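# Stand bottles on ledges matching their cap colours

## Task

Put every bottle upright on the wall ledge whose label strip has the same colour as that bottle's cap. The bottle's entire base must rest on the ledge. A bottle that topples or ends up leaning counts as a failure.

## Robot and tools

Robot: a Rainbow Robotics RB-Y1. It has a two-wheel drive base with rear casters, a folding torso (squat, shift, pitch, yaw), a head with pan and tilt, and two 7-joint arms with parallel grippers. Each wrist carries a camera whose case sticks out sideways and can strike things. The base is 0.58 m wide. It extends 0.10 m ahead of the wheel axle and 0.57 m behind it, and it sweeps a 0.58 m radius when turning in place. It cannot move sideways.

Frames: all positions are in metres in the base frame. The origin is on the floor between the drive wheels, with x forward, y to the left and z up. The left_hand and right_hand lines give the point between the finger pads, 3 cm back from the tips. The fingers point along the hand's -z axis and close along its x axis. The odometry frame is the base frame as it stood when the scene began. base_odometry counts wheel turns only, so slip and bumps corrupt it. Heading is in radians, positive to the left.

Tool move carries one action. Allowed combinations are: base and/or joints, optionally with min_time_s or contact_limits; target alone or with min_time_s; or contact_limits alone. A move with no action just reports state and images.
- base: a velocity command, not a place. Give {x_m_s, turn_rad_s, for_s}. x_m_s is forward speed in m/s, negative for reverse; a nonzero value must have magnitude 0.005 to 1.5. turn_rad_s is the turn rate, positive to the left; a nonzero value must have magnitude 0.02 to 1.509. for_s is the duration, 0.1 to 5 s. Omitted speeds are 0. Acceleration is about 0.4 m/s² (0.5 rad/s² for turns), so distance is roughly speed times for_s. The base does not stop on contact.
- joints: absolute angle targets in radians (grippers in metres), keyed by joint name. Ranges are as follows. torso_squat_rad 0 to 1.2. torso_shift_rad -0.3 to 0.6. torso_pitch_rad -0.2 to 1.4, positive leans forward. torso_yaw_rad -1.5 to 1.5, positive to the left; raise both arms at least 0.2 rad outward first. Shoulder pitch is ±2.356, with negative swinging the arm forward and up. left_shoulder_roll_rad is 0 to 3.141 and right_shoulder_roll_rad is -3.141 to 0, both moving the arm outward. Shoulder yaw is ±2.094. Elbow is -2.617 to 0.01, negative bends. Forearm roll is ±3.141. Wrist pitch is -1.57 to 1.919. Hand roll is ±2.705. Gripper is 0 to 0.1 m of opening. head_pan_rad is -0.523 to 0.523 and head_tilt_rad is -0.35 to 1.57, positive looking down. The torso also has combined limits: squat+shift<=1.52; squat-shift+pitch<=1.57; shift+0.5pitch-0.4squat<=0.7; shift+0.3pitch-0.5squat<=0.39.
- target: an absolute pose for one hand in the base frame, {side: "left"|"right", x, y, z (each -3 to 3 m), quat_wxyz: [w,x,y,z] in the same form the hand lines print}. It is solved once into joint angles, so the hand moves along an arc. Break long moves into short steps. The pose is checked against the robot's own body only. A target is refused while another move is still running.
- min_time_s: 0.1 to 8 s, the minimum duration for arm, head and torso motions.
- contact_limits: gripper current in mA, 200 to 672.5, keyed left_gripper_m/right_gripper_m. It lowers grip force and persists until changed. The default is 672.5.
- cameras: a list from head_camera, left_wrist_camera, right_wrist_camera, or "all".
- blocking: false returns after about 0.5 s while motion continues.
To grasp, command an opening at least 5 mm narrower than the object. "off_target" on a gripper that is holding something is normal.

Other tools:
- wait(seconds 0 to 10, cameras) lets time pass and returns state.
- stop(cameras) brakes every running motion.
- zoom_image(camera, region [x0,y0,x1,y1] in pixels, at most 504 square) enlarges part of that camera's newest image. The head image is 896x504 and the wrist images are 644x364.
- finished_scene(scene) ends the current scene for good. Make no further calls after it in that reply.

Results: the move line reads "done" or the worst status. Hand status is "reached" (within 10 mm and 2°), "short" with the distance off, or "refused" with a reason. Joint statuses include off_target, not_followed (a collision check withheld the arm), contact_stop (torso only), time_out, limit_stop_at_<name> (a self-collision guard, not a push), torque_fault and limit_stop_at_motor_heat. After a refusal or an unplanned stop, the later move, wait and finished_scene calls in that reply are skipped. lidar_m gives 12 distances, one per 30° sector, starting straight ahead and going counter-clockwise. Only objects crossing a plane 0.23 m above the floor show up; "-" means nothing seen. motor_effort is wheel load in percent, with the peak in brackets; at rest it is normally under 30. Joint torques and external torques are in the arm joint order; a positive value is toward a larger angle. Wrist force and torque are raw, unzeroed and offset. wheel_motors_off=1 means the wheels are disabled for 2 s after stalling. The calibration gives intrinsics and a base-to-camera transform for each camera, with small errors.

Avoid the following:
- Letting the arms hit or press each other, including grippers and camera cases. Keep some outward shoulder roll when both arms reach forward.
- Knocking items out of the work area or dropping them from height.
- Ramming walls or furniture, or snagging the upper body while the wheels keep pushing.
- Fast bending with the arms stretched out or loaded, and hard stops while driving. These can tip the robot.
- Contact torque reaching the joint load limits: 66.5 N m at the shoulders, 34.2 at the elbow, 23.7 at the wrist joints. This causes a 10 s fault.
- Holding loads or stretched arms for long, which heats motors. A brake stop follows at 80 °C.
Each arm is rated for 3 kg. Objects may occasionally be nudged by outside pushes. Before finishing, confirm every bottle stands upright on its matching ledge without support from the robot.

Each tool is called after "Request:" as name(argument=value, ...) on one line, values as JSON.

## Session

Request:
move(joints={"head_tilt_rad": 0.1}, cameras=["head_camera"])

Request:
zoom_image(camera="head_camera", region=[250, 100, 650, 340])

Scene clock: 0.83 s.
Joint torques (N m): left_arm=[-2.49 1.28 -0.57 -1.41 -0.17 -0.64 0.2] | right_arm=[-1.28 -1.71 0.76 0.2 -0.02 -0.21 0]
External joint torques (N m): left_arm=[-0.22 0.85 -0.6 -0.01 -0.18 -0.03 0.22] | right_arm=[0.21 -0.19 0.82 0.21 -0.05 0.11 0]
Motor temperatures (°C): left_arm=[33 38 32 38 34 42 39] | right_arm=[33 35 34 34 35 33 43]
Wrist force (N): left_arm=[-0.6 1.2 -4.9] | right_arm=[2.4 -1.7 -5.2]
Wrist torque (N m): left_arm=[-0.24 0.03 -0.02] | right_arm=[0.20 0.02 -0.15]
Wrist force, peak (N): left_arm=[-0.7 1.2 -5.2] | right_arm=[2.9 -1.5 -6.1]
move: done
base_odometry: x=+0.000 y=+0.000 heading=+0.000
lidar_m: 3.84 3.64 2.00 1.80 2.19 2.21 2.00 2.01 2.46 2.45 2.15 2.96
base_status: not commanded
joint_positions: torso_squat_rad=+0.350 torso_shift_rad=+0.000 torso_pitch_rad=+0.000 torso_yaw_rad=+0.000 left_shoulder_pitch_rad=+0.030 left_shoulder_roll_rad=+0.006 left_shoulder_yaw_rad=+0.025 left_elbow_rad=-0.263 left_forearm_roll_rad=-0.030 left_wrist_pitch_rad=-0.019 left_hand_roll_rad=+0.030 left_gripper_m=+0.100 right_shoulder_pitch_rad=-0.002 right_shoulder_roll_rad=-0.038 right_shoulder_yaw_rad=+0.026 right_elbow_rad=-0.118 right_forearm_roll_rad=-0.036 right_wrist_pitch_rad=-0.015 right_hand_roll_rad=+0.033 right_gripper_m=+0.100 head_pan_rad=+0.000 head_tilt_rad=+0.100
joint_status: all done
wheel_motors_off: 0
motor_effort: left_wheel=+1(2) right_wheel=-1(2)
chest: x=-0.2280 y=-0.0002 z=+1.2475 quat_wxyz=(+1.000, +0.000, +0.000, +0.000) (m; base frame)
left_hand: x=-0.1174 y=+0.2290 z=+0.5716 quat_wxyz=(+0.992, +0.006, -0.127, +0.017) (m; base frame)
right_hand: x=-0.1661 y=-0.2472 z=+0.5655 quat_wxyz=(+0.998, -0.018, -0.067, +0.013) (m; base frame)
pictures: head_camera
camera_calibration:
head_camera: T_world_to_cam=[[-0.0331084, -0.999322, 0.0161198, -0.0257549], [-0.0634734, -0.0139937, -0.997885, 1.48992], [0.997434, -0.0340616, -0.0629671, 0.239626], [0, 0, 0, 1]] pos_world=[-0.145293, 0.00327413, 1.50228]

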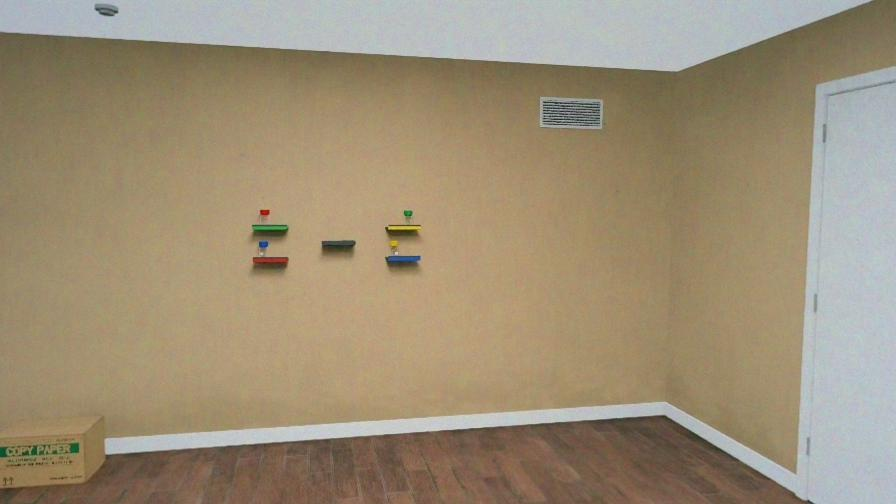

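Scaled by 1.260 from the camera's 896x504 image, which has a finer 1280x720 frame.

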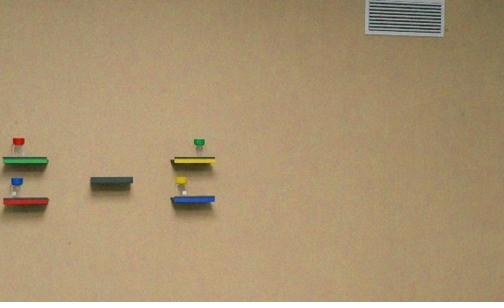

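Request:
move(base={"turn_rad_s": 0.3, "for_s": 0.9}, joints={"left_shoulder_roll_rad": 0.3, "head_tilt_rad": 0.2, "torso_squat_rad": 0.15}, cameras=[])

Request:
move(base={"x_m_s": 0.7, "for_s": 4.2}, joints={"right_shoulder_pitch_rad": -0.420, "right_shoulder_roll_rad": -0.052, "right_shoulder_yaw_rad": -0.082, "right_elbow_rad": -2.284, "right_forearm_roll_rad": -0.040, "right_wrist_pitch_rad": 1.426, "right_hand_roll_rad": 1.543}, min_time_s=3.5, cameras=["head_camera"])

Scene clock: 7.70 s.
Joint torques (N m): left_arm=[-2.03 9.18 0.51 -1.6 -0.17 -0.57 0.15] | right_arm=[-1.3 -1.59 0.45 0.48 -0.01 -0.27 0.17]
External joint torques (N m): left_arm=[0.18 0.24 -0.5 -0.2 -0.22 0.01 0.16] | right_arm=[0.19 -0.07 0.51 0.49 -0.03 0.05 0.16]
Wrist force (N): left_arm=[-0.7 -0.5 -4.7] | right_arm=[2.9 -1.6 -5.2]
Wrist torque (N m): left_arm=[-0.12 0.04 -0.05] | right_arm=[0.16 0.06 -0.19]
Wrist force, peak (N): left_arm=[-0.5 1.8 -5.3] | right_arm=[2.8 -1.2 -6.1]
move: done
base_odometry: x=+0.000 y=+0.000 heading=+0.270
lidar_m: 3.65 2.35 1.81 2.05 2.32 2.04 1.99 2.14 2.49 2.14 2.18 3.86
base_status: done (sent for 0.9 of 0.9 s)
joint_positions: torso_squat_rad=+0.150 torso_shift_rad=+0.000 torso_pitch_rad=+0.000 torso_yaw_rad=+0.000 left_shoulder_pitch_rad=+0.030 left_shoulder_roll_rad=+0.300 left_shoulder_yaw_rad=+0.025 left_elbow_rad=-0.263 left_forearm_roll_rad=-0.030 left_wrist_pitch_rad=-0.019 left_hand_roll_rad=+0.030 left_gripper_m=+0.100 right_shoulder_pitch_rad=-0.002 right_shoulder_roll_rad=-0.038 right_shoulder_yaw_rad=+0.026 right_elbow_rad=-0.118 right_forearm_roll_rad=-0.036 right_wrist_pitch_rad=-0.015 right_hand_roll_rad=+0.033 right_gripper_m=+0.100 head_pan_rad=+0.000 head_tilt_rad=+0.200
joint_status: all done
wheel_motors_off: 0
motor_effort: left_wheel=+0(29) right_wheel=+3(21)
chest: x=-0.2279 y=-0.0002 z=+1.2821 quat_wxyz=(+1.000, +0.000, +0.000, +0.000) (m; base frame)
left_hand: x=-0.1186 y=+0.4471 z=+0.6410 quat_wxyz=(+0.980, +0.150, -0.126, -0.006) (m; base frame)
right_hand: x=-0.1661 y=-0.2471 z=+0.6001 quat_wxyz=(+0.998, -0.018, -0.067, +0.013) (m; base frame)
pictures: none
No camera images: "cameras" was empty.

Scene clock: 13.87 s.
Joint torques (N m): left_arm=[-1.81 9.14 0.48 -1.5 -0.25 -0.72 0.19] | right_arm=[-15.05 -3.25 -1.15 -6.44 -0.08 -1.68 -0.07]
External joint torques (N m): left_arm=[0.4 0.2 -0.52 -0.1 -0.3 -0.14 0.2] | right_arm=[-0.41 -1 -0.81 0.41 -0.22 0.23 -0.07]
Wrist force (N): left_arm=[-0.7 -0.7 -4.7] | right_arm=[3.5 4.9 -1.8]
Wrist torque (N m): left_arm=[-0.11 0.02 -0.05] | right_arm=[-0.30 0.10 -0.35]
Wrist force, peak (N): left_arm=[-0.5 -0.6 -5.1] | right_arm=[1.6 -0.2 -6.3]
move: done
base_odometry: x=+2.834 y=+0.784 heading=+0.270
lidar_m: 0.93 1.00 1.08 1.59 1.62 2.46 4.91 3.02 2.75 2.72 1.22 0.94
base_status: done (sent for 4.2 of 4.2 s)
joint_positions: torso_squat_rad=+0.150 torso_shift_rad=+0.000 torso_pitch_rad=+0.000 torso_yaw_rad=+0.000 left_shoulder_pitch_rad=+0.030 left_shoulder_roll_rad=+0.300 left_shoulder_yaw_rad=+0.025 left_elbow_rad=-0.263 left_forearm_roll_rad=-0.030 left_wrist_pitch_rad=-0.019 left_hand_roll_rad=+0.030 left_gripper_m=+0.100 right_shoulder_pitch_rad=-0.420 right_shoulder_roll_rad=-0.052 right_shoulder_yaw_rad=-0.082 right_elbow_rad=-2.284 right_forearm_roll_rad=-0.040 right_wrist_pitch_rad=+1.426 right_hand_roll_rad=+1.543 right_gripper_m=+0.100 head_pan_rad=+0.000 head_tilt_rad=+0.200
joint_status: all done
wheel_motors_off: 0
motor_effort: left_wheel=+1(36) right_wheel=-4(33)
chest: x=-0.2280 y=-0.0002 z=+1.2821 quat_wxyz=(+1.000, +0.000, +0.000, +0.000) (m; base frame)
left_hand: x=-0.1185 y=+0.4470 z=+0.6410 quat_wxyz=(+0.980, +0.150, -0.127, -0.006) (m; base frame)
right_hand: x=+0.2674 y=-0.1933 z=+1.2641 quat_wxyz=(+0.551, -0.400, -0.430, +0.592) (m; base frame)
pictures: head_camera
camera_calibration:
head_camera: T_world_to_cam=[[-0.0313303, -0.999322, 0.0193469, -0.0307282], [-0.16285, -0.013994, -0.986552, 1.48711], [0.986153, -0.0340596, -0.162301, 0.386702], [0, 0, 0, 1]] pos_world=[-0.140135, 0.00327413, 1.53046]

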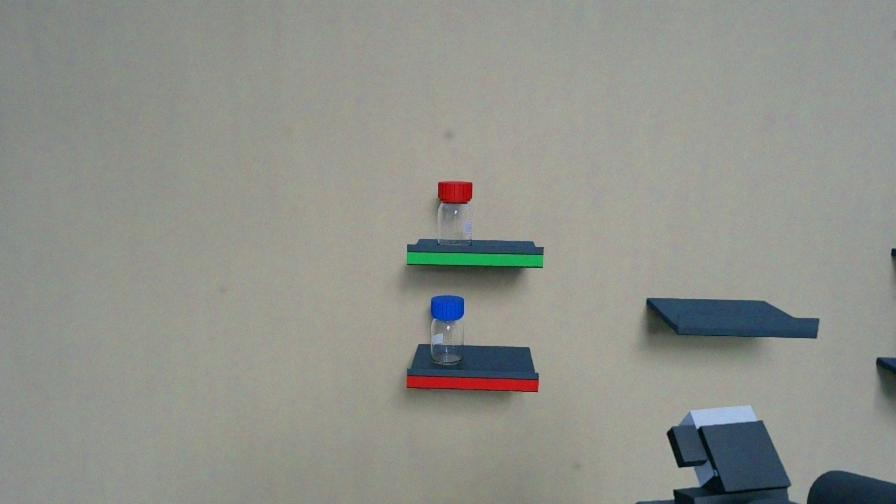

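Request:
move(base={"x_m_s": 0.25, "for_s": 0.8}, cameras=[])

Request:
move(base={"turn_rad_s": -0.808, "for_s": 2.0333}, joints={"torso_yaw_rad": 1.5, "head_tilt_rad": 0.35}, cameras=["head_camera", "right_wrist_camera"])

Scene clock: 17.97 s.
Joint torques (N m): left_arm=[-2.05 9.07 0.41 -1.37 -0.08 -0.7 0.23] | right_arm=[-14.4 -3.5 -0.98 -6.39 -0.07 -1.71 -0.06]
External joint torques (N m): left_arm=[0.16 0.14 -0.59 0.03 -0.12 -0.12 0.24] | right_arm=[0.24 -1.24 -0.65 0.46 -0.2 0.19 -0.05]
Wrist force (N): left_arm=[-0.4 -0.8 -4.7] | right_arm=[3.1 4.3 -1.3]
Wrist torque (N m): left_arm=[-0.10 0.08 -0.02] | right_arm=[-0.22 0.09 -0.28]
Wrist force, peak (N): left_arm=[-0.5 -0.8 -5.1] | right_arm=[4.0 4.8 -1.0]
move: done
base_odometry: x=+3.026 y=+0.837 heading=+0.270
lidar_m: 0.73 0.79 0.97 1.67 1.64 2.60 5.11 3.11 2.78 2.16 0.96 0.74
base_status: done (sent for 0.8 of 0.8 s)
joint_positions: torso_squat_rad=+0.150 torso_shift_rad=+0.000 torso_pitch_rad=+0.000 torso_yaw_rad=+0.000 left_shoulder_pitch_rad=+0.030 left_shoulder_roll_rad=+0.300 left_shoulder_yaw_rad=+0.025 left_elbow_rad=-0.263 left_forearm_roll_rad=-0.030 left_wrist_pitch_rad=-0.019 left_hand_roll_rad=+0.030 left_gripper_m=+0.100 right_shoulder_pitch_rad=-0.420 right_shoulder_roll_rad=-0.052 right_shoulder_yaw_rad=-0.082 right_elbow_rad=-2.284 right_forearm_roll_rad=-0.040 right_wrist_pitch_rad=+1.426 right_hand_roll_rad=+1.543 right_gripper_m=+0.100 head_pan_rad=+0.000 head_tilt_rad=+0.200
joint_status: not commanded
wheel_motors_off: 0
motor_effort: left_wheel=+1(29) right_wheel=-5(18)
chest: x=-0.2280 y=-0.0002 z=+1.2821 quat_wxyz=(+1.000, +0.000, +0.000, +0.000) (m; base frame)
left_hand: x=-0.1185 y=+0.4470 z=+0.6410 quat_wxyz=(+0.980, +0.150, -0.127, -0.006) (m; base frame)
right_hand: x=+0.2674 y=-0.1933 z=+1.2641 quat_wxyz=(+0.551, -0.400, -0.430, +0.592) (m; base frame)
pictures: none
No camera images: "cameras" was empty.

Scene clock: 22.07 s.
Joint torques (N m): left_arm=[-2 9.41 0.32 -1.41 -0.15 -0.61 0.38] | right_arm=[-14.29 -2.59 -0.45 -6.1 0.08 -1.64 0.14]
External joint torques (N m): left_arm=[0.27 0.46 -0.69 0.01 -0.2 -0.03 0.39] | right_arm=[0.38 -0.34 -0.12 0.74 -0.06 0.27 0.15]
Wrist force (N): left_arm=[-0.4 -0.4 -4.6] | right_arm=[3.2 4.6 -1.3]
Wrist torque (N m): left_arm=[-0.15 0.05 -0.03] | right_arm=[-0.21 0.07 -0.28]
Wrist force, peak (N): left_arm=[-0.7 -0.4 -5.1] | right_arm=[3.6 5.2 -1.7]
move: done
base_odometry: x=+3.026 y=+0.837 heading=-1.372
lidar_m: 2.56 1.01 0.75 0.73 0.77 0.98 1.87 1.64 2.61 5.11 3.21 2.81
base_status: done (sent for 2.03 of 2.03 s)
joint_positions: torso_squat_rad=+0.150 torso_shift_rad=+0.000 torso_pitch_rad=+0.000 torso_yaw_rad=+1.500 left_shoulder_pitch_rad=+0.030 left_shoulder_roll_rad=+0.300 left_shoulder_yaw_rad=+0.025 left_elbow_rad=-0.263 left_forearm_roll_rad=-0.030 left_wrist_pitch_rad=-0.019 left_hand_roll_rad=+0.030 left_gripper_m=+0.100 right_shoulder_pitch_rad=-0.420 right_shoulder_roll_rad=-0.052 right_shoulder_yaw_rad=-0.082 right_elbow_rad=-2.284 right_forearm_roll_rad=-0.040 right_wrist_pitch_rad=+1.426 right_hand_roll_rad=+1.543 right_gripper_m=+0.100 head_pan_rad=+0.000 head_tilt_rad=+0.350
joint_status: all done
wheel_motors_off: 0
motor_effort: left_wheel=+5(29) right_wheel=-1(23)
chest: x=-0.2280 y=-0.0002 z=+1.2821 quat_wxyz=(+0.732, +0.000, +0.000, +0.682) (m; base frame)
left_hand: x=-0.6658 y=+0.1412 z=+0.6407 quat_wxyz=(+0.722, +0.196, +0.009, +0.664) (m; base frame)
right_hand: x=-0.0001 y=+0.4802 z=+1.2646 quat_wxyz=(+0.000, +0.000, -0.588, +0.809) (m; base frame)
pictures: head_camera, right_wrist_camera
camera_calibration:
head_camera: T_world_to_cam=[[0.994788, -0.0989926, 0.0244289, 0.195953], [-0.00728374, -0.307969, -0.951368, 1.47356], [0.101702, 0.946232, -0.307085, 0.400787], [0, 0, 0, 1]] pos_world=[-0.224959, 0.093973, 1.52019]
right_wrist_camera: T_world_to_cam=[[0.998531, 0.000357317, 0.0541809, -0.0734798], [0.036695, -0.740193, -0.671392, 1.2315], [0.0398644, 0.672394, -0.739119, 0.683951], [0, 0, 0, 1]] pos_world=[0.000916631, 0.451689, 1.33632]

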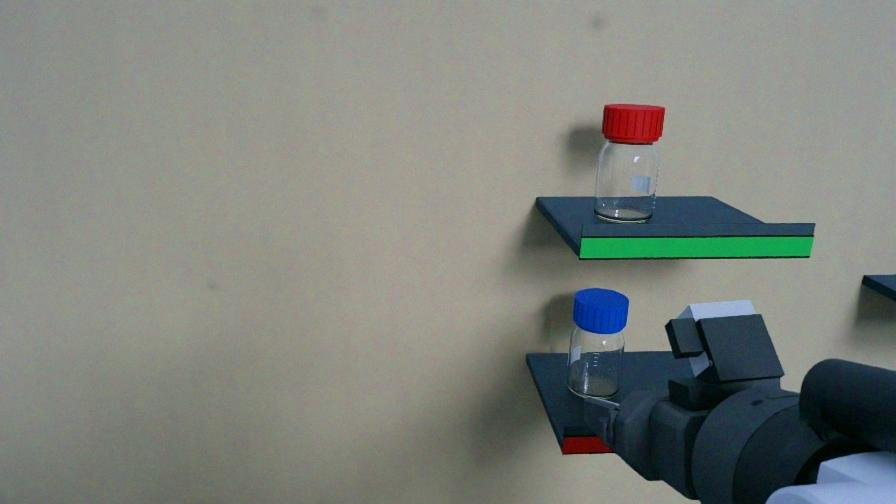

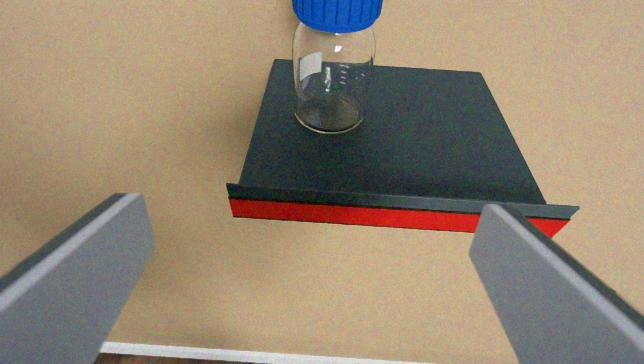

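Request:
move(target={"side": "right", "x": 0.021, "y": 0.505, "z": 1.445, "quat_wxyz": [0, 0, -0.6088, 0.7934]}, min_time_s=1.3, cameras=["right_wrist_camera"])

Scene clock: 25.77 s.
Joint torques (N m): left_arm=[-2.31 9.28 0.45 -1.46 -0.08 -0.65 0.23] | right_arm=[-19.49 -7.35 -0.75 -3.19 -0.13 -1.83 -0.1]
External joint torques (N m): left_arm=[-0.04 0.33 -0.55 -0.04 -0.13 -0.06 0.24] | right_arm=[-0.02 -0.58 -0.26 0.52 -0.24 0.1 -0.09]
Wrist force (N): left_arm=[-0.6 -1.0 -4.6] | right_arm=[3.9 4.4 -0.4]
Wrist torque (N m): left_arm=[-0.08 0.05 -0.04] | right_arm=[-0.24 0.13 -0.10]
Wrist force, peak (N): left_arm=[-0.7 -0.6 -5.0] | right_arm=[3.2 6.0 -2.2]
move: done
base_odometry: x=+3.026 y=+0.837 heading=-1.372
lidar_m: 2.55 1.01 0.75 0.73 0.78 0.97 1.87 1.63 2.61 5.11 3.21 2.80
base_status: not commanded
joint_positions: torso_squat_rad=+0.150 torso_shift_rad=+0.000 torso_pitch_rad=+0.000 torso_yaw_rad=+1.500 left_shoulder_pitch_rad=+0.030 left_shoulder_roll_rad=+0.300 left_shoulder_yaw_rad=+0.025 left_elbow_rad=-0.263 left_forearm_roll_rad=-0.030 left_wrist_pitch_rad=-0.019 left_hand_roll_rad=+0.030 left_gripper_m=+0.100 right_shoulder_pitch_rad=-1.049 right_shoulder_roll_rad=-0.250 right_shoulder_yaw_rad=-0.279 right_elbow_rad=-2.040 right_forearm_roll_rad=-0.140 right_wrist_pitch_rad=+1.771 right_hand_roll_rad=+1.519 right_gripper_m=+0.100 head_pan_rad=+0.000 head_tilt_rad=+0.350
joint_status: all done
wheel_motors_off: 0
motor_effort: left_wheel=+6(7) right_wheel=+0(2)
chest: x=-0.2279 y=-0.0002 z=+1.2821 quat_wxyz=(+0.732, +0.000, +0.000, +0.681) (m; base frame)
left_hand: x=-0.6658 y=+0.1412 z=+0.6408 quat_wxyz=(+0.722, +0.196, +0.009, +0.664) (m; base frame)
right_hand: x=+0.0210 y=+0.5050 z=+1.4450 quat_wxyz=(+0.000, +0.000, -0.609, +0.793) (m; base frame)
right_hand_status: reached (checked arc, planned for 1.3 s): 0 mm and 0.0 deg off.
pictures: right_wrist_camera
camera_calibration:
right_wrist_camera: T_world_to_cam=[[0.998522, -0.00291065, 0.0542629, -0.102724], [0.0364943, -0.70395, -0.709312, 1.40672], [0.0402629, 0.710244, -0.702803, 0.728138], [0, 0, 0, 1]] pos_world=[0.0219177, 0.472805, 1.51511]

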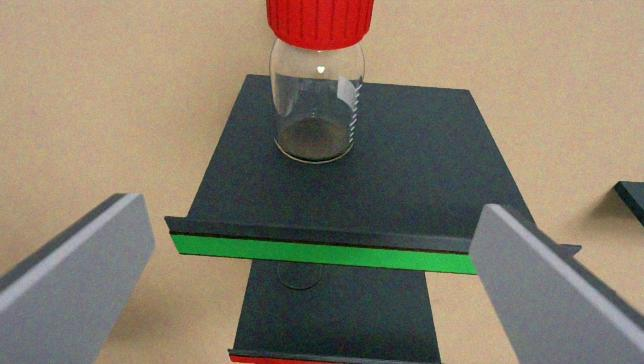

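Request:
move(target={"side": "right", "x": 0.0225, "y": 0.59, "z": 1.438, "quat_wxyz": [0, 0, -0.6088, 0.7934]}, min_time_s=1.1, cameras=["right_wrist_camera"])

Request:
move(target={"side": "right", "x": 0.0215, "y": 0.653, "z": 1.4205, "quat_wxyz": [0, 0, -0.6088, 0.7934]}, min_time_s=1.0, cameras=["right_wrist_camera"])

Scene clock: 27.83 s.
Joint torques (N m): left_arm=[-1.86 9.25 0.24 -1.34 -0.08 -0.55 0.29] | right_arm=[-23.21 -9.15 0.9 -5.52 -0.01 -1.79 0.12]
External joint torques (N m): left_arm=[0.41 0.3 -0.76 0.08 -0.13 0.03 0.3] | right_arm=[-0.82 -1.41 1.43 0.7 -0.12 0.14 0.13]
Wrist force (N): left_arm=[-0.6 -0.6 -4.9] | right_arm=[3.4 5.1 -1.5]
Wrist torque (N m): left_arm=[-0.13 0.04 -0.03] | right_arm=[-0.37 0.10 -0.29]
Wrist force, peak (N): left_arm=[-0.3 -0.6 -5.0] | right_arm=[3.6 5.8 -0.9]
move: done
base_odometry: x=+3.026 y=+0.837 heading=-1.372
lidar_m: 2.55 1.01 0.76 0.73 0.77 0.98 1.88 1.64 2.61 5.11 3.20 2.81
base_status: not commanded
joint_positions: torso_squat_rad=+0.150 torso_shift_rad=+0.000 torso_pitch_rad=+0.000 torso_yaw_rad=+1.500 left_shoulder_pitch_rad=+0.030 left_shoulder_roll_rad=+0.300 left_shoulder_yaw_rad=+0.025 left_elbow_rad=-0.263 left_forearm_roll_rad=-0.030 left_wrist_pitch_rad=-0.019 left_hand_roll_rad=+0.030 left_gripper_m=+0.100 right_shoulder_pitch_rad=-1.127 right_shoulder_roll_rad=-0.254 right_shoulder_yaw_rad=-0.271 right_elbow_rad=-1.650 right_forearm_roll_rad=-0.117 right_wrist_pitch_rad=+1.458 right_hand_roll_rad=+1.548 right_gripper_m=+0.100 head_pan_rad=+0.000 head_tilt_rad=+0.350
joint_status: all done
wheel_motors_off: 0
motor_effort: left_wheel=+6(7) right_wheel=-1(1)
chest: x=-0.2279 y=-0.0002 z=+1.2821 quat_wxyz=(+0.732, +0.000, +0.000, +0.681) (m; base frame)
left_hand: x=-0.6658 y=+0.1412 z=+0.6408 quat_wxyz=(+0.722, +0.196, +0.009, +0.664) (m; base frame)
right_hand: x=+0.0225 y=+0.5892 z=+1.4377 quat_wxyz=(+0.000, +0.000, -0.609, +0.793) (m; base frame)
right_hand_status: reached (checked arc, planned for 1.1 s): 1 mm and 0.0 deg off.
pictures: right_wrist_camera
camera_calibration:
right_wrist_camera: T_world_to_cam=[[0.998556, -0.0031241, 0.0536255, -0.1026], [0.0358974, -0.703844, -0.709447, 1.46091], [0.0399603, 0.710348, -0.702715, 0.662956], [0, 0, 0, 1]] pos_world=[0.0235167, 0.557005, 1.50781]

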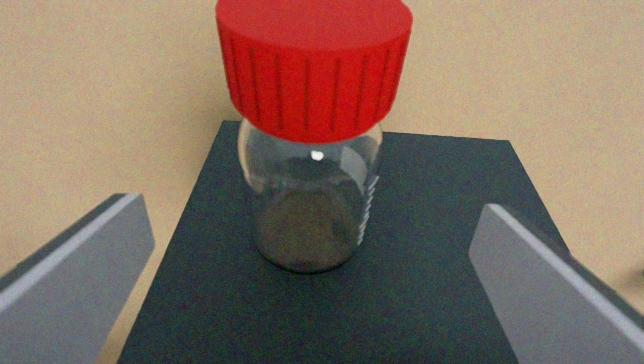

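Scene clock: 29.17 s.
Joint torques (N m): left_arm=[-2.33 9.5 0.43 -1.28 -0.14 -0.52 0.31] | right_arm=[-25.23 -10.25 1.07 -7.44 0.05 -1.63 0.14]
External joint torques (N m): left_arm=[-0.06 0.55 -0.58 0.14 -0.18 0.06 0.32] | right_arm=[-0.62 -1.69 1.53 0.61 -0.07 0.31 0.15]
Wrist force (N): left_arm=[-0.8 -0.5 -4.7] | right_arm=[4.0 5.3 -0.6]
Wrist torque (N m): left_arm=[-0.14 0.00 -0.03] | right_arm=[-0.39 0.15 -0.24]
Wrist force, peak (N): left_arm=[-0.3 -0.6 -5.1] | right_arm=[3.3 5.9 -1.8]
move: done
base_odometry: x=+3.026 y=+0.837 heading=-1.372
lidar_m: 2.55 1.02 0.76 0.73 0.77 0.97 1.87 1.64 2.61 5.11 3.21 2.80
base_status: not commanded
joint_positions: torso_squat_rad=+0.150 torso_shift_rad=+0.000 torso_pitch_rad=+0.000 torso_yaw_rad=+1.500 left_shoulder_pitch_rad=+0.030 left_shoulder_roll_rad=+0.300 left_shoulder_yaw_rad=+0.025 left_elbow_rad=-0.263 left_forearm_roll_rad=-0.030 left_wrist_pitch_rad=-0.019 left_hand_roll_rad=+0.030 left_gripper_m=+0.100 right_shoulder_pitch_rad=-1.216 right_shoulder_roll_rad=-0.262 right_shoulder_yaw_rad=-0.268 right_elbow_rad=-1.295 right_forearm_roll_rad=-0.107 right_wrist_pitch_rad=+1.191 right_hand_roll_rad=+1.567 right_gripper_m=+0.100 head_pan_rad=+0.000 head_tilt_rad=+0.350
joint_status: all done
wheel_motors_off: 0
motor_effort: left_wheel=+6(7) right_wheel=+0(1)
chest: x=-0.2279 y=-0.0002 z=+1.2821 quat_wxyz=(+0.732, +0.000, +0.000, +0.681) (m; base frame)
left_hand: x=-0.6658 y=+0.1412 z=+0.6408 quat_wxyz=(+0.722, +0.196, +0.009, +0.664) (m; base frame)
right_hand: x=+0.0215 y=+0.6524 z=+1.4203 quat_wxyz=(+0.000, +0.000, -0.609, +0.793) (m; base frame)
right_hand_status: reached (checked arc, planned for 1.0 s): 1 mm and 0.0 deg off.
pictures: right_wrist_camera
camera_calibration:
right_wrist_camera: T_world_to_cam=[[0.998556, -0.00313169, 0.053625, -0.100365], [0.0358973, -0.703743, -0.709547, 1.49318], [0.0399603, 0.710447, -0.702615, 0.605668], [0, 0, 0, 1]] pos_world=[0.0224167, 0.620205, 1.49041]

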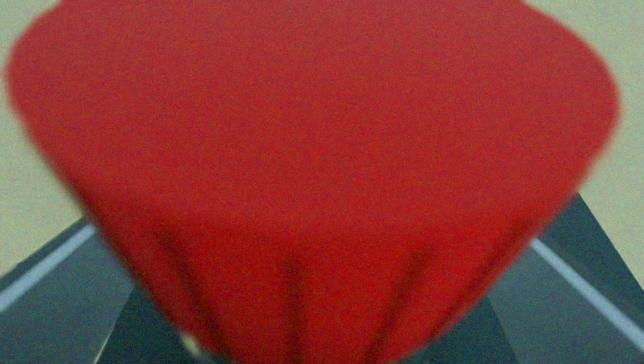

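Request:
move(joints={"right_gripper_m": 0.045}, contact_limits={"right_gripper_m": 450}, cameras=[])

Request:
move(target={"side": "right", "x": 0.0215, "y": 0.646, "z": 1.458, "quat_wxyz": [0, 0, -0.6088, 0.7934]}, min_time_s=0.9, cameras=[])

Request:
move(target={"side": "right", "x": 0.05, "y": 0.495, "z": 1.45, "quat_wxyz": [0, 0, -0.6088, 0.7934]}, min_time_s=1.3, cameras=["head_camera", "right_wrist_camera"])

Scene clock: 30.93 s.
Joint torques (N m): left_arm=[-2.03 9.43 0.51 -1.34 -0.2 -0.62 0.26] | right_arm=[-24.91 -10.37 1.07 -7.39 0.03 -1.71 0.18]
External joint torques (N m): left_arm=[0.24 0.47 -0.5 0.08 -0.25 -0.03 0.27] | right_arm=[-0.3 -1.81 1.53 0.66 -0.09 0.22 0.19]
Wrist force (N): left_arm=[-0.6 -0.5 -4.4] | right_arm=[3.7 4.4 -1.5]
Wrist torque (N m): left_arm=[-0.13 0.05 -0.04] | right_arm=[-0.23 0.05 -0.26]
Wrist force, peak (N): left_arm=[-0.6 -0.6 -5.1] | right_arm=[4.1 5.5 -0.9]
move: off_target
base_odometry: x=+3.026 y=+0.837 heading=-1.372
lidar_m: 2.56 1.01 0.75 0.73 0.77 0.98 1.88 1.64 2.61 5.11 3.21 2.81
base_status: not commanded
joint_positions: torso_squat_rad=+0.150 torso_shift_rad=+0.000 torso_pitch_rad=+0.000 torso_yaw_rad=+1.500 left_shoulder_pitch_rad=+0.030 left_shoulder_roll_rad=+0.300 left_shoulder_yaw_rad=+0.025 left_elbow_rad=-0.263 left_forearm_roll_rad=-0.030 left_wrist_pitch_rad=-0.019 left_hand_roll_rad=+0.030 left_gripper_m=+0.100 right_shoulder_pitch_rad=-1.216 right_shoulder_roll_rad=-0.262 right_shoulder_yaw_rad=-0.268 right_elbow_rad=-1.295 right_forearm_roll_rad=-0.107 right_wrist_pitch_rad=+1.191 right_hand_roll_rad=+1.567 right_gripper_m=+0.055 head_pan_rad=+0.000 head_tilt_rad=+0.350
joint_status: right_gripper_m off_target (ended at +0.055, target +0.045)
wheel_motors_off: 0
motor_effort: left_wheel=+7(7) right_wheel=+0(1)
contact_limits: right_gripper_m 450 mA
chest: x=-0.2279 y=-0.0002 z=+1.2821 quat_wxyz=(+0.732, +0.000, +0.000, +0.681) (m; base frame)
left_hand: x=-0.6658 y=+0.1412 z=+0.6408 quat_wxyz=(+0.722, +0.196, +0.009, +0.664) (m; base frame)
right_hand: x=+0.0215 y=+0.6524 z=+1.4203 quat_wxyz=(+0.000, +0.000, -0.609, +0.793) (m; base frame)
pictures: none
No camera images: "cameras" was empty.

Scene clock: 32.17 s.
Joint torques (N m): left_arm=[-1.9 9.89 0.46 -1.45 -0.02 -0.72 0.2] | right_arm=[-25.87 -10.93 -1.55 -7.16 0.05 -1.85 0]
External joint torques (N m): left_arm=[0.37 0.94 -0.55 -0.03 -0.07 -0.13 0.22] | right_arm=[-1.27 -2.18 -1.08 0.48 -0.06 0.09 0.01]
Wrist force (N): left_arm=[-0.7 -0.3 -4.4] | right_arm=[3.8 5.8 -0.5]
Wrist torque (N m): left_arm=[-0.17 0.04 -0.03] | right_arm=[-0.20 0.13 -0.10]
Wrist force, peak (N): left_arm=[-0.8 -0.8 -5.0] | right_arm=[3.7 6.7 -1.9]
move: done
base_odometry: x=+3.026 y=+0.837 heading=-1.372
lidar_m: 2.56 1.01 0.76 0.73 0.77 0.97 1.88 1.64 2.62 5.11 3.21 2.80
base_status: not commanded
joint_positions: torso_squat_rad=+0.150 torso_shift_rad=+0.000 torso_pitch_rad=+0.000 torso_yaw_rad=+1.500 left_shoulder_pitch_rad=+0.030 left_shoulder_roll_rad=+0.300 left_shoulder_yaw_rad=+0.025 left_elbow_rad=-0.263 left_forearm_roll_rad=-0.030 left_wrist_pitch_rad=-0.019 left_hand_roll_rad=+0.030 left_gripper_m=+0.100 right_shoulder_pitch_rad=-1.302 right_shoulder_roll_rad=-0.294 right_shoulder_yaw_rad=-0.275 right_elbow_rad=-1.270 right_forearm_roll_rad=-0.112 right_wrist_pitch_rad=+1.252 right_hand_roll_rad=+1.562 right_gripper_m=+0.055 head_pan_rad=+0.000 head_tilt_rad=+0.350
joint_status: all done
wheel_motors_off: 0
motor_effort: left_wheel=+6(7) right_wheel=+1(1)
contact_limits: right_gripper_m 450 mA
chest: x=-0.2279 y=-0.0002 z=+1.2821 quat_wxyz=(+0.732, +0.000, +0.000, +0.681) (m; base frame)
left_hand: x=-0.6658 y=+0.1412 z=+0.6408 quat_wxyz=(+0.722, +0.196, +0.009, +0.664) (m; base frame)
right_hand: x=+0.0214 y=+0.6452 z=+1.4572 quat_wxyz=(+0.000, +0.000, -0.611, +0.792) (m; base frame)
right_hand_status: reached (checked arc, planned for 0.9 s): 1 mm and 0.3 deg off.
pictures: none
No camera images: "cameras" was empty.

Scene clock: 33.83 s.
Joint torques (N m): left_arm=[-2.32 9.63 0.46 -1.42 -0.01 -0.62 0.27] | right_arm=[-18.95 -9.02 -0.67 -3.87 -0.1 -2.21 -0.22]
External joint torques (N m): left_arm=[-0.05 0.68 -0.55 0.01 -0.06 -0.03 0.28] | right_arm=[0.25 -1.58 -0.5 -0.4 -0.13 -0.27 -0.21]
Wrist force (N): left_arm=[-0.5 -0.8 -4.7] | right_arm=[3.9 6.1 -1.1]
Wrist torque (N m): left_arm=[-0.11 0.07 -0.03] | right_arm=[-0.25 0.09 -0.11]
Wrist force, peak (N): left_arm=[-0.6 -0.6 -5.0] | right_arm=[3.3 7.5 -1.9]
move: done
base_odometry: x=+3.026 y=+0.837 heading=-1.372
lidar_m: 2.56 1.02 0.76 0.73 0.77 0.97 1.88 1.64 2.61 5.11 3.21 2.81
base_status: not commanded
joint_positions: torso_squat_rad=+0.150 torso_shift_rad=+0.000 torso_pitch_rad=+0.000 torso_yaw_rad=+1.500 left_shoulder_pitch_rad=+0.030 left_shoulder_roll_rad=+0.300 left_shoulder_yaw_rad=+0.025 left_elbow_rad=-0.263 left_forearm_roll_rad=-0.030 left_wrist_pitch_rad=-0.019 left_hand_roll_rad=+0.030 left_gripper_m=+0.100 right_shoulder_pitch_rad=-1.044 right_shoulder_roll_rad=-0.302 right_shoulder_yaw_rad=-0.355 right_elbow_rad=-2.053 right_forearm_roll_rad=-0.211 right_wrist_pitch_rad=+1.803 right_hand_roll_rad=+1.560 right_gripper_m=+0.055 head_pan_rad=+0.000 head_tilt_rad=+0.350
joint_status: all done
wheel_motors_off: 0
motor_effort: left_wheel=+7(7) right_wheel=+0(2)
contact_limits: right_gripper_m 450 mA
chest: x=-0.2279 y=-0.0002 z=+1.2821 quat_wxyz=(+0.732, +0.000, +0.000, +0.681) (m; base frame)
left_hand: x=-0.6658 y=+0.1411 z=+0.6408 quat_wxyz=(+0.722, +0.196, +0.009, +0.664) (m; base frame)
right_hand: x=+0.0499 y=+0.4951 z=+1.4499 quat_wxyz=(+0.000, +0.000, -0.609, +0.793) (m; base frame)
right_hand_status: reached (checked arc, planned for 1.3 s): 0 mm and 0.0 deg off.
pictures: head_camera, right_wrist_camera
camera_calibration:
head_camera: T_world_to_cam=[[0.994787, -0.0990241, 0.0243347, 0.195999], [-0.00738254, -0.307959, -0.951371, 1.47355], [0.101703, 0.946232, -0.307085, 0.400776], [0, 0, 0, 1]] pos_world=[-0.224859, 0.0939731, 1.52019]
right_wrist_camera: T_world_to_cam=[[0.998527, -0.00268206, 0.0541954, -0.131879], [0.0365932, -0.704195, -0.709063, 1.4019], [0.0400659, 0.710002, -0.703059, 0.737959], [0, 0, 0, 1]] pos_world=[0.0508172, 0.462905, 1.52001]

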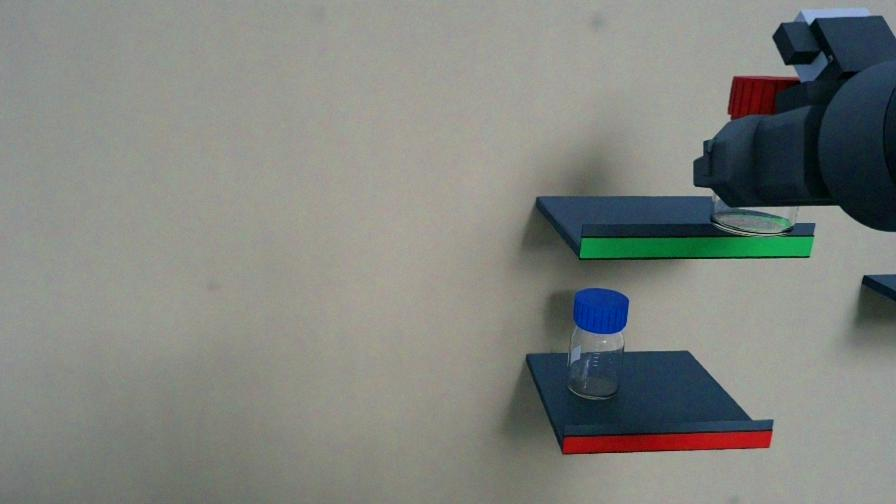

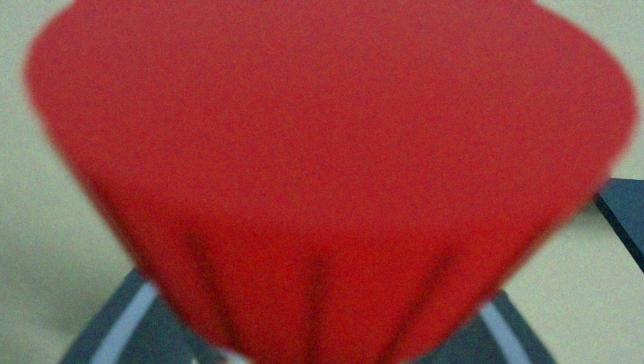

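Request:
move(target={"side": "right", "x": 0.115, "y": 0.485, "z": 1.272, "quat_wxyz": [0, 0, -0.6088, 0.7934]}, min_time_s=1.4, cameras=[])

Request:
move(target={"side": "right", "x": 0.115, "y": 0.583, "z": 1.267, "quat_wxyz": [0, 0, -0.6088, 0.7934]}, min_time_s=1.7, cameras=["head_camera"])

Request:
zoom_image(camera="head_camera", region=[520, 180, 880, 480])

Scene clock: 36.67 s.
Joint torques (N m): left_arm=[-2.75 9.41 0.19 -1.41 -0.11 -0.63 0.21] | right_arm=[-14.57 -7.09 -0.52 -7.36 -0.64 -2.02 0.04]
External joint torques (N m): left_arm=[-0.48 0.46 -0.82 0.01 -0.16 -0.04 0.22] | right_arm=[0.55 -0.21 -0.92 -0.1 -0.26 -0.15 0.05]
Wrist force (N): left_arm=[-0.5 -0.8 -4.9] | right_arm=[3.2 5.8 -1.6]
Wrist torque (N m): left_arm=[-0.10 0.05 -0.03] | right_arm=[-0.20 0.08 -0.31]
Wrist force, peak (N): left_arm=[-0.4 -0.8 -5.1] | right_arm=[4.3 6.5 -2.1]
move: done
base_odometry: x=+3.026 y=+0.837 heading=-1.372
lidar_m: 2.56 1.01 0.76 0.73 0.78 0.98 1.88 1.63 2.61 5.11 3.21 2.80
base_status: not commanded
joint_positions: torso_squat_rad=+0.150 torso_shift_rad=+0.000 torso_pitch_rad=+0.000 torso_yaw_rad=+1.500 left_shoulder_pitch_rad=+0.030 left_shoulder_roll_rad=+0.300 left_shoulder_yaw_rad=+0.025 left_elbow_rad=-0.263 left_forearm_roll_rad=-0.030 left_wrist_pitch_rad=-0.019 left_hand_roll_rad=+0.030 left_gripper_m=+0.100 right_shoulder_pitch_rad=-0.446 right_shoulder_roll_rad=-0.140 right_shoulder_yaw_rad=-0.487 right_elbow_rad=-2.163 right_forearm_roll_rad=-0.398 right_wrist_pitch_rad=+1.365 right_hand_roll_rad=+1.823 right_gripper_m=+0.055 head_pan_rad=+0.000 head_tilt_rad=+0.350
joint_status: all done
wheel_motors_off: 0
motor_effort: left_wheel=+7(7) right_wheel=+0(1)
contact_limits: right_gripper_m 450 mA
chest: x=-0.2279 y=-0.0002 z=+1.2821 quat_wxyz=(+0.732, +0.000, +0.000, +0.681) (m; base frame)
left_hand: x=-0.6658 y=+0.1411 z=+0.6408 quat_wxyz=(+0.722, +0.196, +0.009, +0.664) (m; base frame)
right_hand: x=+0.1151 y=+0.4846 z=+1.2719 quat_wxyz=(+0.001, +0.000, -0.608, +0.794) (m; base frame)
right_hand_status: reached (checked arc, planned for 1.4 s): 0 mm and 0.2 deg off.
pictures: none
No camera images: "cameras" was empty.

Scene clock: 38.70 s.
Joint torques (N m): left_arm=[-2.8 9.42 0.22 -1.39 -0.08 -0.63 0.22] | right_arm=[-21.51 -10.38 2.52 -8.2 -0.33 -1.98 0.25]
External joint torques (N m): left_arm=[-0.53 0.47 -0.78 0.03 -0.13 -0.05 0.23] | right_arm=[-1.67 -2.25 1.85 0.53 0.06 -0.14 0.26]
Wrist force (N): left_arm=[-0.7 -0.7 -4.9] | right_arm=[3.5 6.0 -1.2]
Wrist torque (N m): left_arm=[-0.11 0.04 -0.03] | right_arm=[-0.24 0.09 -0.29]
Wrist force, peak (N): left_arm=[-0.5 -0.7 -5.0] | right_arm=[3.1 7.3 -1.2]
move: done
base_odometry: x=+3.026 y=+0.837 heading=-1.372
lidar_m: 2.56 1.01 0.75 0.73 0.77 0.98 1.87 1.64 2.61 5.11 3.20 2.80
base_status: not commanded
joint_positions: torso_squat_rad=+0.150 torso_shift_rad=+0.000 torso_pitch_rad=+0.000 torso_yaw_rad=+1.500 left_shoulder_pitch_rad=+0.030 left_shoulder_roll_rad=+0.300 left_shoulder_yaw_rad=+0.025 left_elbow_rad=-0.263 left_forearm_roll_rad=-0.030 left_wrist_pitch_rad=-0.019 left_hand_roll_rad=+0.030 left_gripper_m=+0.100 right_shoulder_pitch_rad=-0.670 right_shoulder_roll_rad=-0.177 right_shoulder_yaw_rad=-0.455 right_elbow_rad=-1.703 right_forearm_roll_rad=-0.327 right_wrist_pitch_rad=+1.117 right_hand_roll_rad=+1.872 right_gripper_m=+0.055 head_pan_rad=+0.000 head_tilt_rad=+0.350
joint_status: all done
wheel_motors_off: 0
motor_effort: left_wheel=+7(8) right_wheel=+1(2)
contact_limits: right_gripper_m 450 mA
chest: x=-0.2279 y=-0.0002 z=+1.2821 quat_wxyz=(+0.732, +0.000, +0.000, +0.681) (m; base frame)
left_hand: x=-0.6658 y=+0.1411 z=+0.6408 quat_wxyz=(+0.722, +0.196, +0.009, +0.664) (m; base frame)
right_hand: x=+0.1151 y=+0.5829 z=+1.2667 quat_wxyz=(+0.000, +0.000, -0.609, +0.794) (m; base frame)
right_hand_status: reached (checked arc, planned for 1.7 s): 0 mm and 0.0 deg off.
pictures: head_camera
camera_calibration:
head_camera: T_world_to_cam=[[0.994787, -0.0990241, 0.0243347, 0.195999], [-0.00738254, -0.307959, -0.951371, 1.47355], [0.101703, 0.946232, -0.307085, 0.400776], [0, 0, 0, 1]] pos_world=[-0.224859, 0.0939731, 1.52019]

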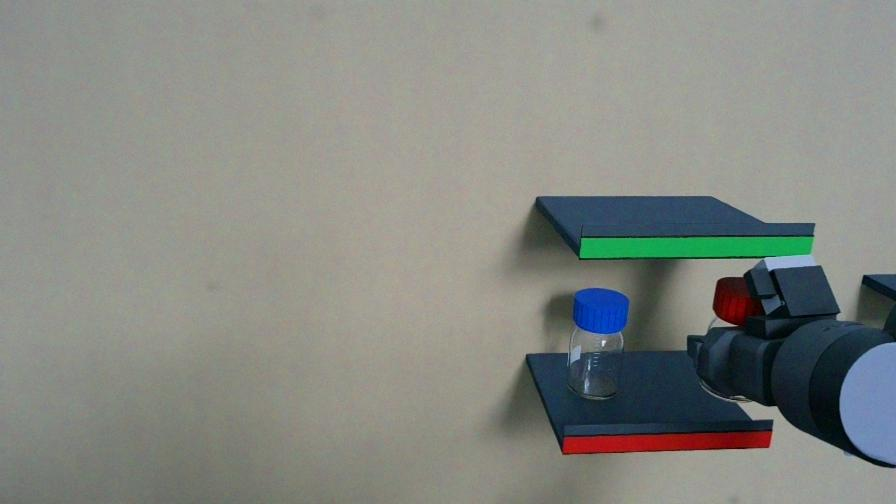

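Scaled by 1.400 from the camera's 896x504 image, which has a finer 1280x720 frame.

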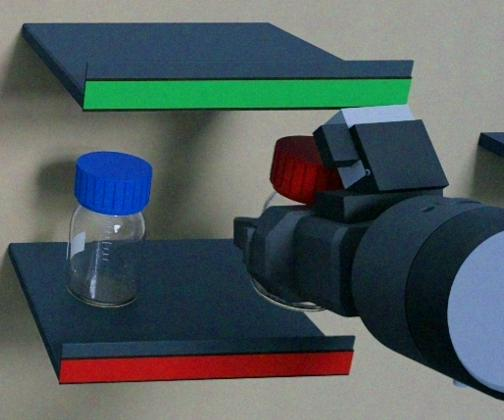

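Request:
move(target={"side": "right", "x": 0.115, "y": 0.597, "z": 1.236, "quat_wxyz": [0, 0, -0.6088, 0.7934]}, min_time_s=1.2, cameras=[])

Request:
move(target={"side": "right", "x": 0.115, "y": 0.597, "z": 1.2285, "quat_wxyz": [0, 0, -0.6088, 0.7934]}, min_time_s=0.6, cameras=["head_camera"])

Request:
zoom_image(camera="head_camera", region=[520, 180, 880, 480])

Scene clock: 40.93 s.
Joint torques (N m): left_arm=[-2.48 9.41 0.27 -1.5 -0.12 -0.73 0.22] | right_arm=[-18.92 -7.68 2.96 -8.77 -0.77 -2.41 0.36]
External joint torques (N m): left_arm=[-0.21 0.46 -0.74 -0.08 -0.17 -0.15 0.23] | right_arm=[1.18 0.31 2.2 0.55 -0.35 -0.59 0.37]
Wrist force (N): left_arm=[-0.5 -0.7 -4.8] | right_arm=[3.3 6.2 -1.6]
Wrist torque (N m): left_arm=[-0.11 0.04 -0.01] | right_arm=[-0.26 0.09 -0.26]
Wrist force, peak (N): left_arm=[-0.6 -0.6 -5.0] | right_arm=[3.4 6.9 -1.1]
move: done
base_odometry: x=+3.026 y=+0.837 heading=-1.372
lidar_m: 2.55 1.01 0.76 0.73 0.77 0.98 1.87 1.64 2.61 5.11 3.20 2.80
base_status: not commanded
joint_positions: torso_squat_rad=+0.150 torso_shift_rad=+0.000 torso_pitch_rad=+0.000 torso_yaw_rad=+1.500 left_shoulder_pitch_rad=+0.030 left_shoulder_roll_rad=+0.300 left_shoulder_yaw_rad=+0.025 left_elbow_rad=-0.263 left_forearm_roll_rad=-0.030 left_wrist_pitch_rad=-0.019 left_hand_roll_rad=+0.030 left_gripper_m=+0.100 right_shoulder_pitch_rad=-0.650 right_shoulder_roll_rad=-0.158 right_shoulder_yaw_rad=-0.453 right_elbow_rad=-1.606 right_forearm_roll_rad=-0.342 right_wrist_pitch_rad=+1.001 right_hand_roll_rad=+1.920 right_gripper_m=+0.055 head_pan_rad=+0.000 head_tilt_rad=+0.350
joint_status: all done
wheel_motors_off: 0
motor_effort: left_wheel=+7(7) right_wheel=+0(1)
contact_limits: right_gripper_m 450 mA
chest: x=-0.2279 y=-0.0002 z=+1.2821 quat_wxyz=(+0.732, +0.000, +0.000, +0.681) (m; base frame)
left_hand: x=-0.6658 y=+0.1411 z=+0.6408 quat_wxyz=(+0.722, +0.196, +0.009, +0.664) (m; base frame)
right_hand: x=+0.1152 y=+0.5967 z=+1.2361 quat_wxyz=(+0.000, +0.000, -0.609, +0.793) (m; base frame)
right_hand_status: reached (checked arc, planned for 1.2 s): 0 mm and 0.0 deg off.
pictures: none
No camera images: "cameras" was empty.

Scene clock: 41.87 s.
Joint torques (N m): left_arm=[-2.49 9.48 0.47 -1.37 -0.11 -0.68 0.23] | right_arm=[-18.73 -7.66 2.3 -8.91 -0.69 -2.26 -0.01]
External joint torques (N m): left_arm=[-0.22 0.53 -0.54 0.05 -0.16 -0.09 0.24] | right_arm=[1.27 0.24 1.53 0.5 -0.28 -0.46 0]
Wrist force (N): left_arm=[-0.7 -0.6 -4.5] | right_arm=[3.5 5.4 -1.3]
Wrist torque (N m): left_arm=[-0.13 0.03 -0.03] | right_arm=[-0.19 0.14 -0.31]
Wrist force, peak (N): left_arm=[-0.6 -0.7 -5.0] | right_arm=[4.1 6.8 -1.3]
move: done
base_odometry: x=+3.026 y=+0.837 heading=-1.372
lidar_m: 2.55 1.02 0.76 0.73 0.77 0.98 1.87 1.64 2.60 5.11 3.21 2.81
base_status: not commanded
joint_positions: torso_squat_rad=+0.150 torso_shift_rad=+0.000 torso_pitch_rad=+0.000 torso_yaw_rad=+1.500 left_shoulder_pitch_rad=+0.030 left_shoulder_roll_rad=+0.300 left_shoulder_yaw_rad=+0.025 left_elbow_rad=-0.263 left_forearm_roll_rad=-0.030 left_wrist_pitch_rad=-0.019 left_hand_roll_rad=+0.030 left_gripper_m=+0.100 right_shoulder_pitch_rad=-0.637 right_shoulder_roll_rad=-0.152 right_shoulder_yaw_rad=-0.451 right_elbow_rad=-1.598 right_forearm_roll_rad=-0.348 right_wrist_pitch_rad=+0.981 right_hand_roll_rad=+1.931 right_gripper_m=+0.055 head_pan_rad=+0.000 head_tilt_rad=+0.350
joint_status: all done
wheel_motors_off: 0
motor_effort: left_wheel=+7(7) right_wheel=+1(1)
contact_limits: right_gripper_m 450 mA
chest: x=-0.2279 y=-0.0002 z=+1.2821 quat_wxyz=(+0.732, +0.000, +0.000, +0.681) (m; base frame)
left_hand: x=-0.6658 y=+0.1411 z=+0.6408 quat_wxyz=(+0.722, +0.196, +0.009, +0.664) (m; base frame)
right_hand: x=+0.1152 y=+0.5968 z=+1.2286 quat_wxyz=(+0.000, +0.000, -0.609, +0.793) (m; base frame)
right_hand_status: reached (checked arc, planned for 0.6 s): 0 mm and 0.0 deg off.
pictures: head_camera
camera_calibration:
head_camera: T_world_to_cam=[[0.994787, -0.0990241, 0.0243347, 0.195999], [-0.00738254, -0.307959, -0.951371, 1.47355], [0.101703, 0.946232, -0.307085, 0.400776], [0, 0, 0, 1]] pos_world=[-0.224859, 0.0939731, 1.52019]

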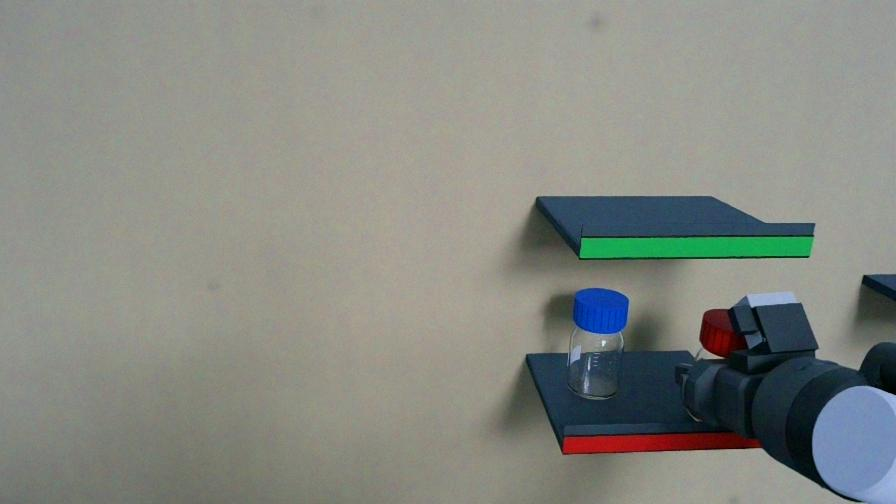

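Scaled by 1.400 from the camera's 896x504 image, which has a finer 1280x720 frame.

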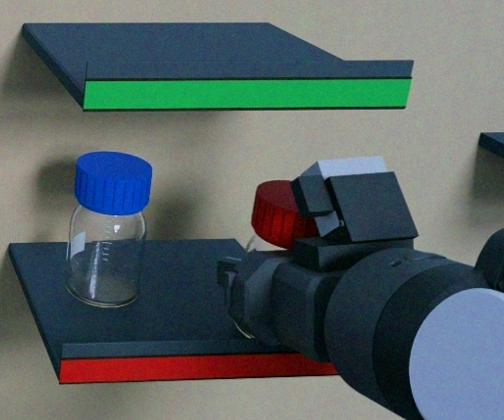

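Request:
move(target={"side": "right", "x": 0.115, "y": 0.597, "z": 1.2235, "quat_wxyz": [0, 0, -0.6088, 0.7934]}, min_time_s=0.5, cameras=[])

Scene clock: 42.93 s.
Joint torques (N m): left_arm=[-2.4 9.71 0.26 -1.37 -0.04 -0.68 0.15] | right_arm=[-11.78 -5.78 1.97 -3.81 0.08 0.22 -0.06]
External joint torques (N m): left_arm=[-0.12 0.76 -0.74 0.06 -0.08 -0.1 0.16] | right_arm=[8.18 2.07 1.2 5.65 0.5 2.02 -0.06]
Wrist force (N): left_arm=[-0.7 -0.4 -4.7] | right_arm=[3.7 -6.7 4.4]
Wrist torque (N m): left_arm=[-0.16 0.02 -0.03] | right_arm=[-0.09 0.15 -0.07]
Wrist force, peak (N): left_arm=[-0.7 -0.8 -4.8] | right_arm=[5.2 -6.6 4.3]
move: done
base_odometry: x=+3.026 y=+0.837 heading=-1.372
lidar_m: 2.55 1.01 0.76 0.73 0.77 0.98 1.88 1.63 2.61 5.11 3.21 2.81
base_status: not commanded
joint_positions: torso_squat_rad=+0.150 torso_shift_rad=+0.000 torso_pitch_rad=+0.000 torso_yaw_rad=+1.500 left_shoulder_pitch_rad=+0.030 left_shoulder_roll_rad=+0.300 left_shoulder_yaw_rad=+0.025 left_elbow_rad=-0.263 left_forearm_roll_rad=-0.030 left_wrist_pitch_rad=-0.019 left_hand_roll_rad=+0.030 left_gripper_m=+0.100 right_shoulder_pitch_rad=-0.630 right_shoulder_roll_rad=-0.149 right_shoulder_yaw_rad=-0.450 right_elbow_rad=-1.593 right_forearm_roll_rad=-0.353 right_wrist_pitch_rad=+0.967 right_hand_roll_rad=+1.938 right_gripper_m=+0.055 head_pan_rad=+0.000 head_tilt_rad=+0.350
joint_status: all done
wheel_motors_off: 0
motor_effort: left_wheel=+6(7) right_wheel=+0(1)
contact_limits: right_gripper_m 450 mA
chest: x=-0.2280 y=-0.0003 z=+1.2821 quat_wxyz=(+0.732, +0.000, +0.000, +0.681) (m; base frame)
left_hand: x=-0.6658 y=+0.1412 z=+0.6408 quat_wxyz=(+0.722, +0.196, +0.009, +0.664) (m; base frame)
right_hand: x=+0.1151 y=+0.5970 z=+1.2255 quat_wxyz=(+0.000, +0.000, -0.610, +0.792) (m; base frame)
right_hand_status: reached (checked arc, planned for 0.5 s): 2 mm and 0.2 deg off.
pictures: none
No camera images: "cameras" was empty.


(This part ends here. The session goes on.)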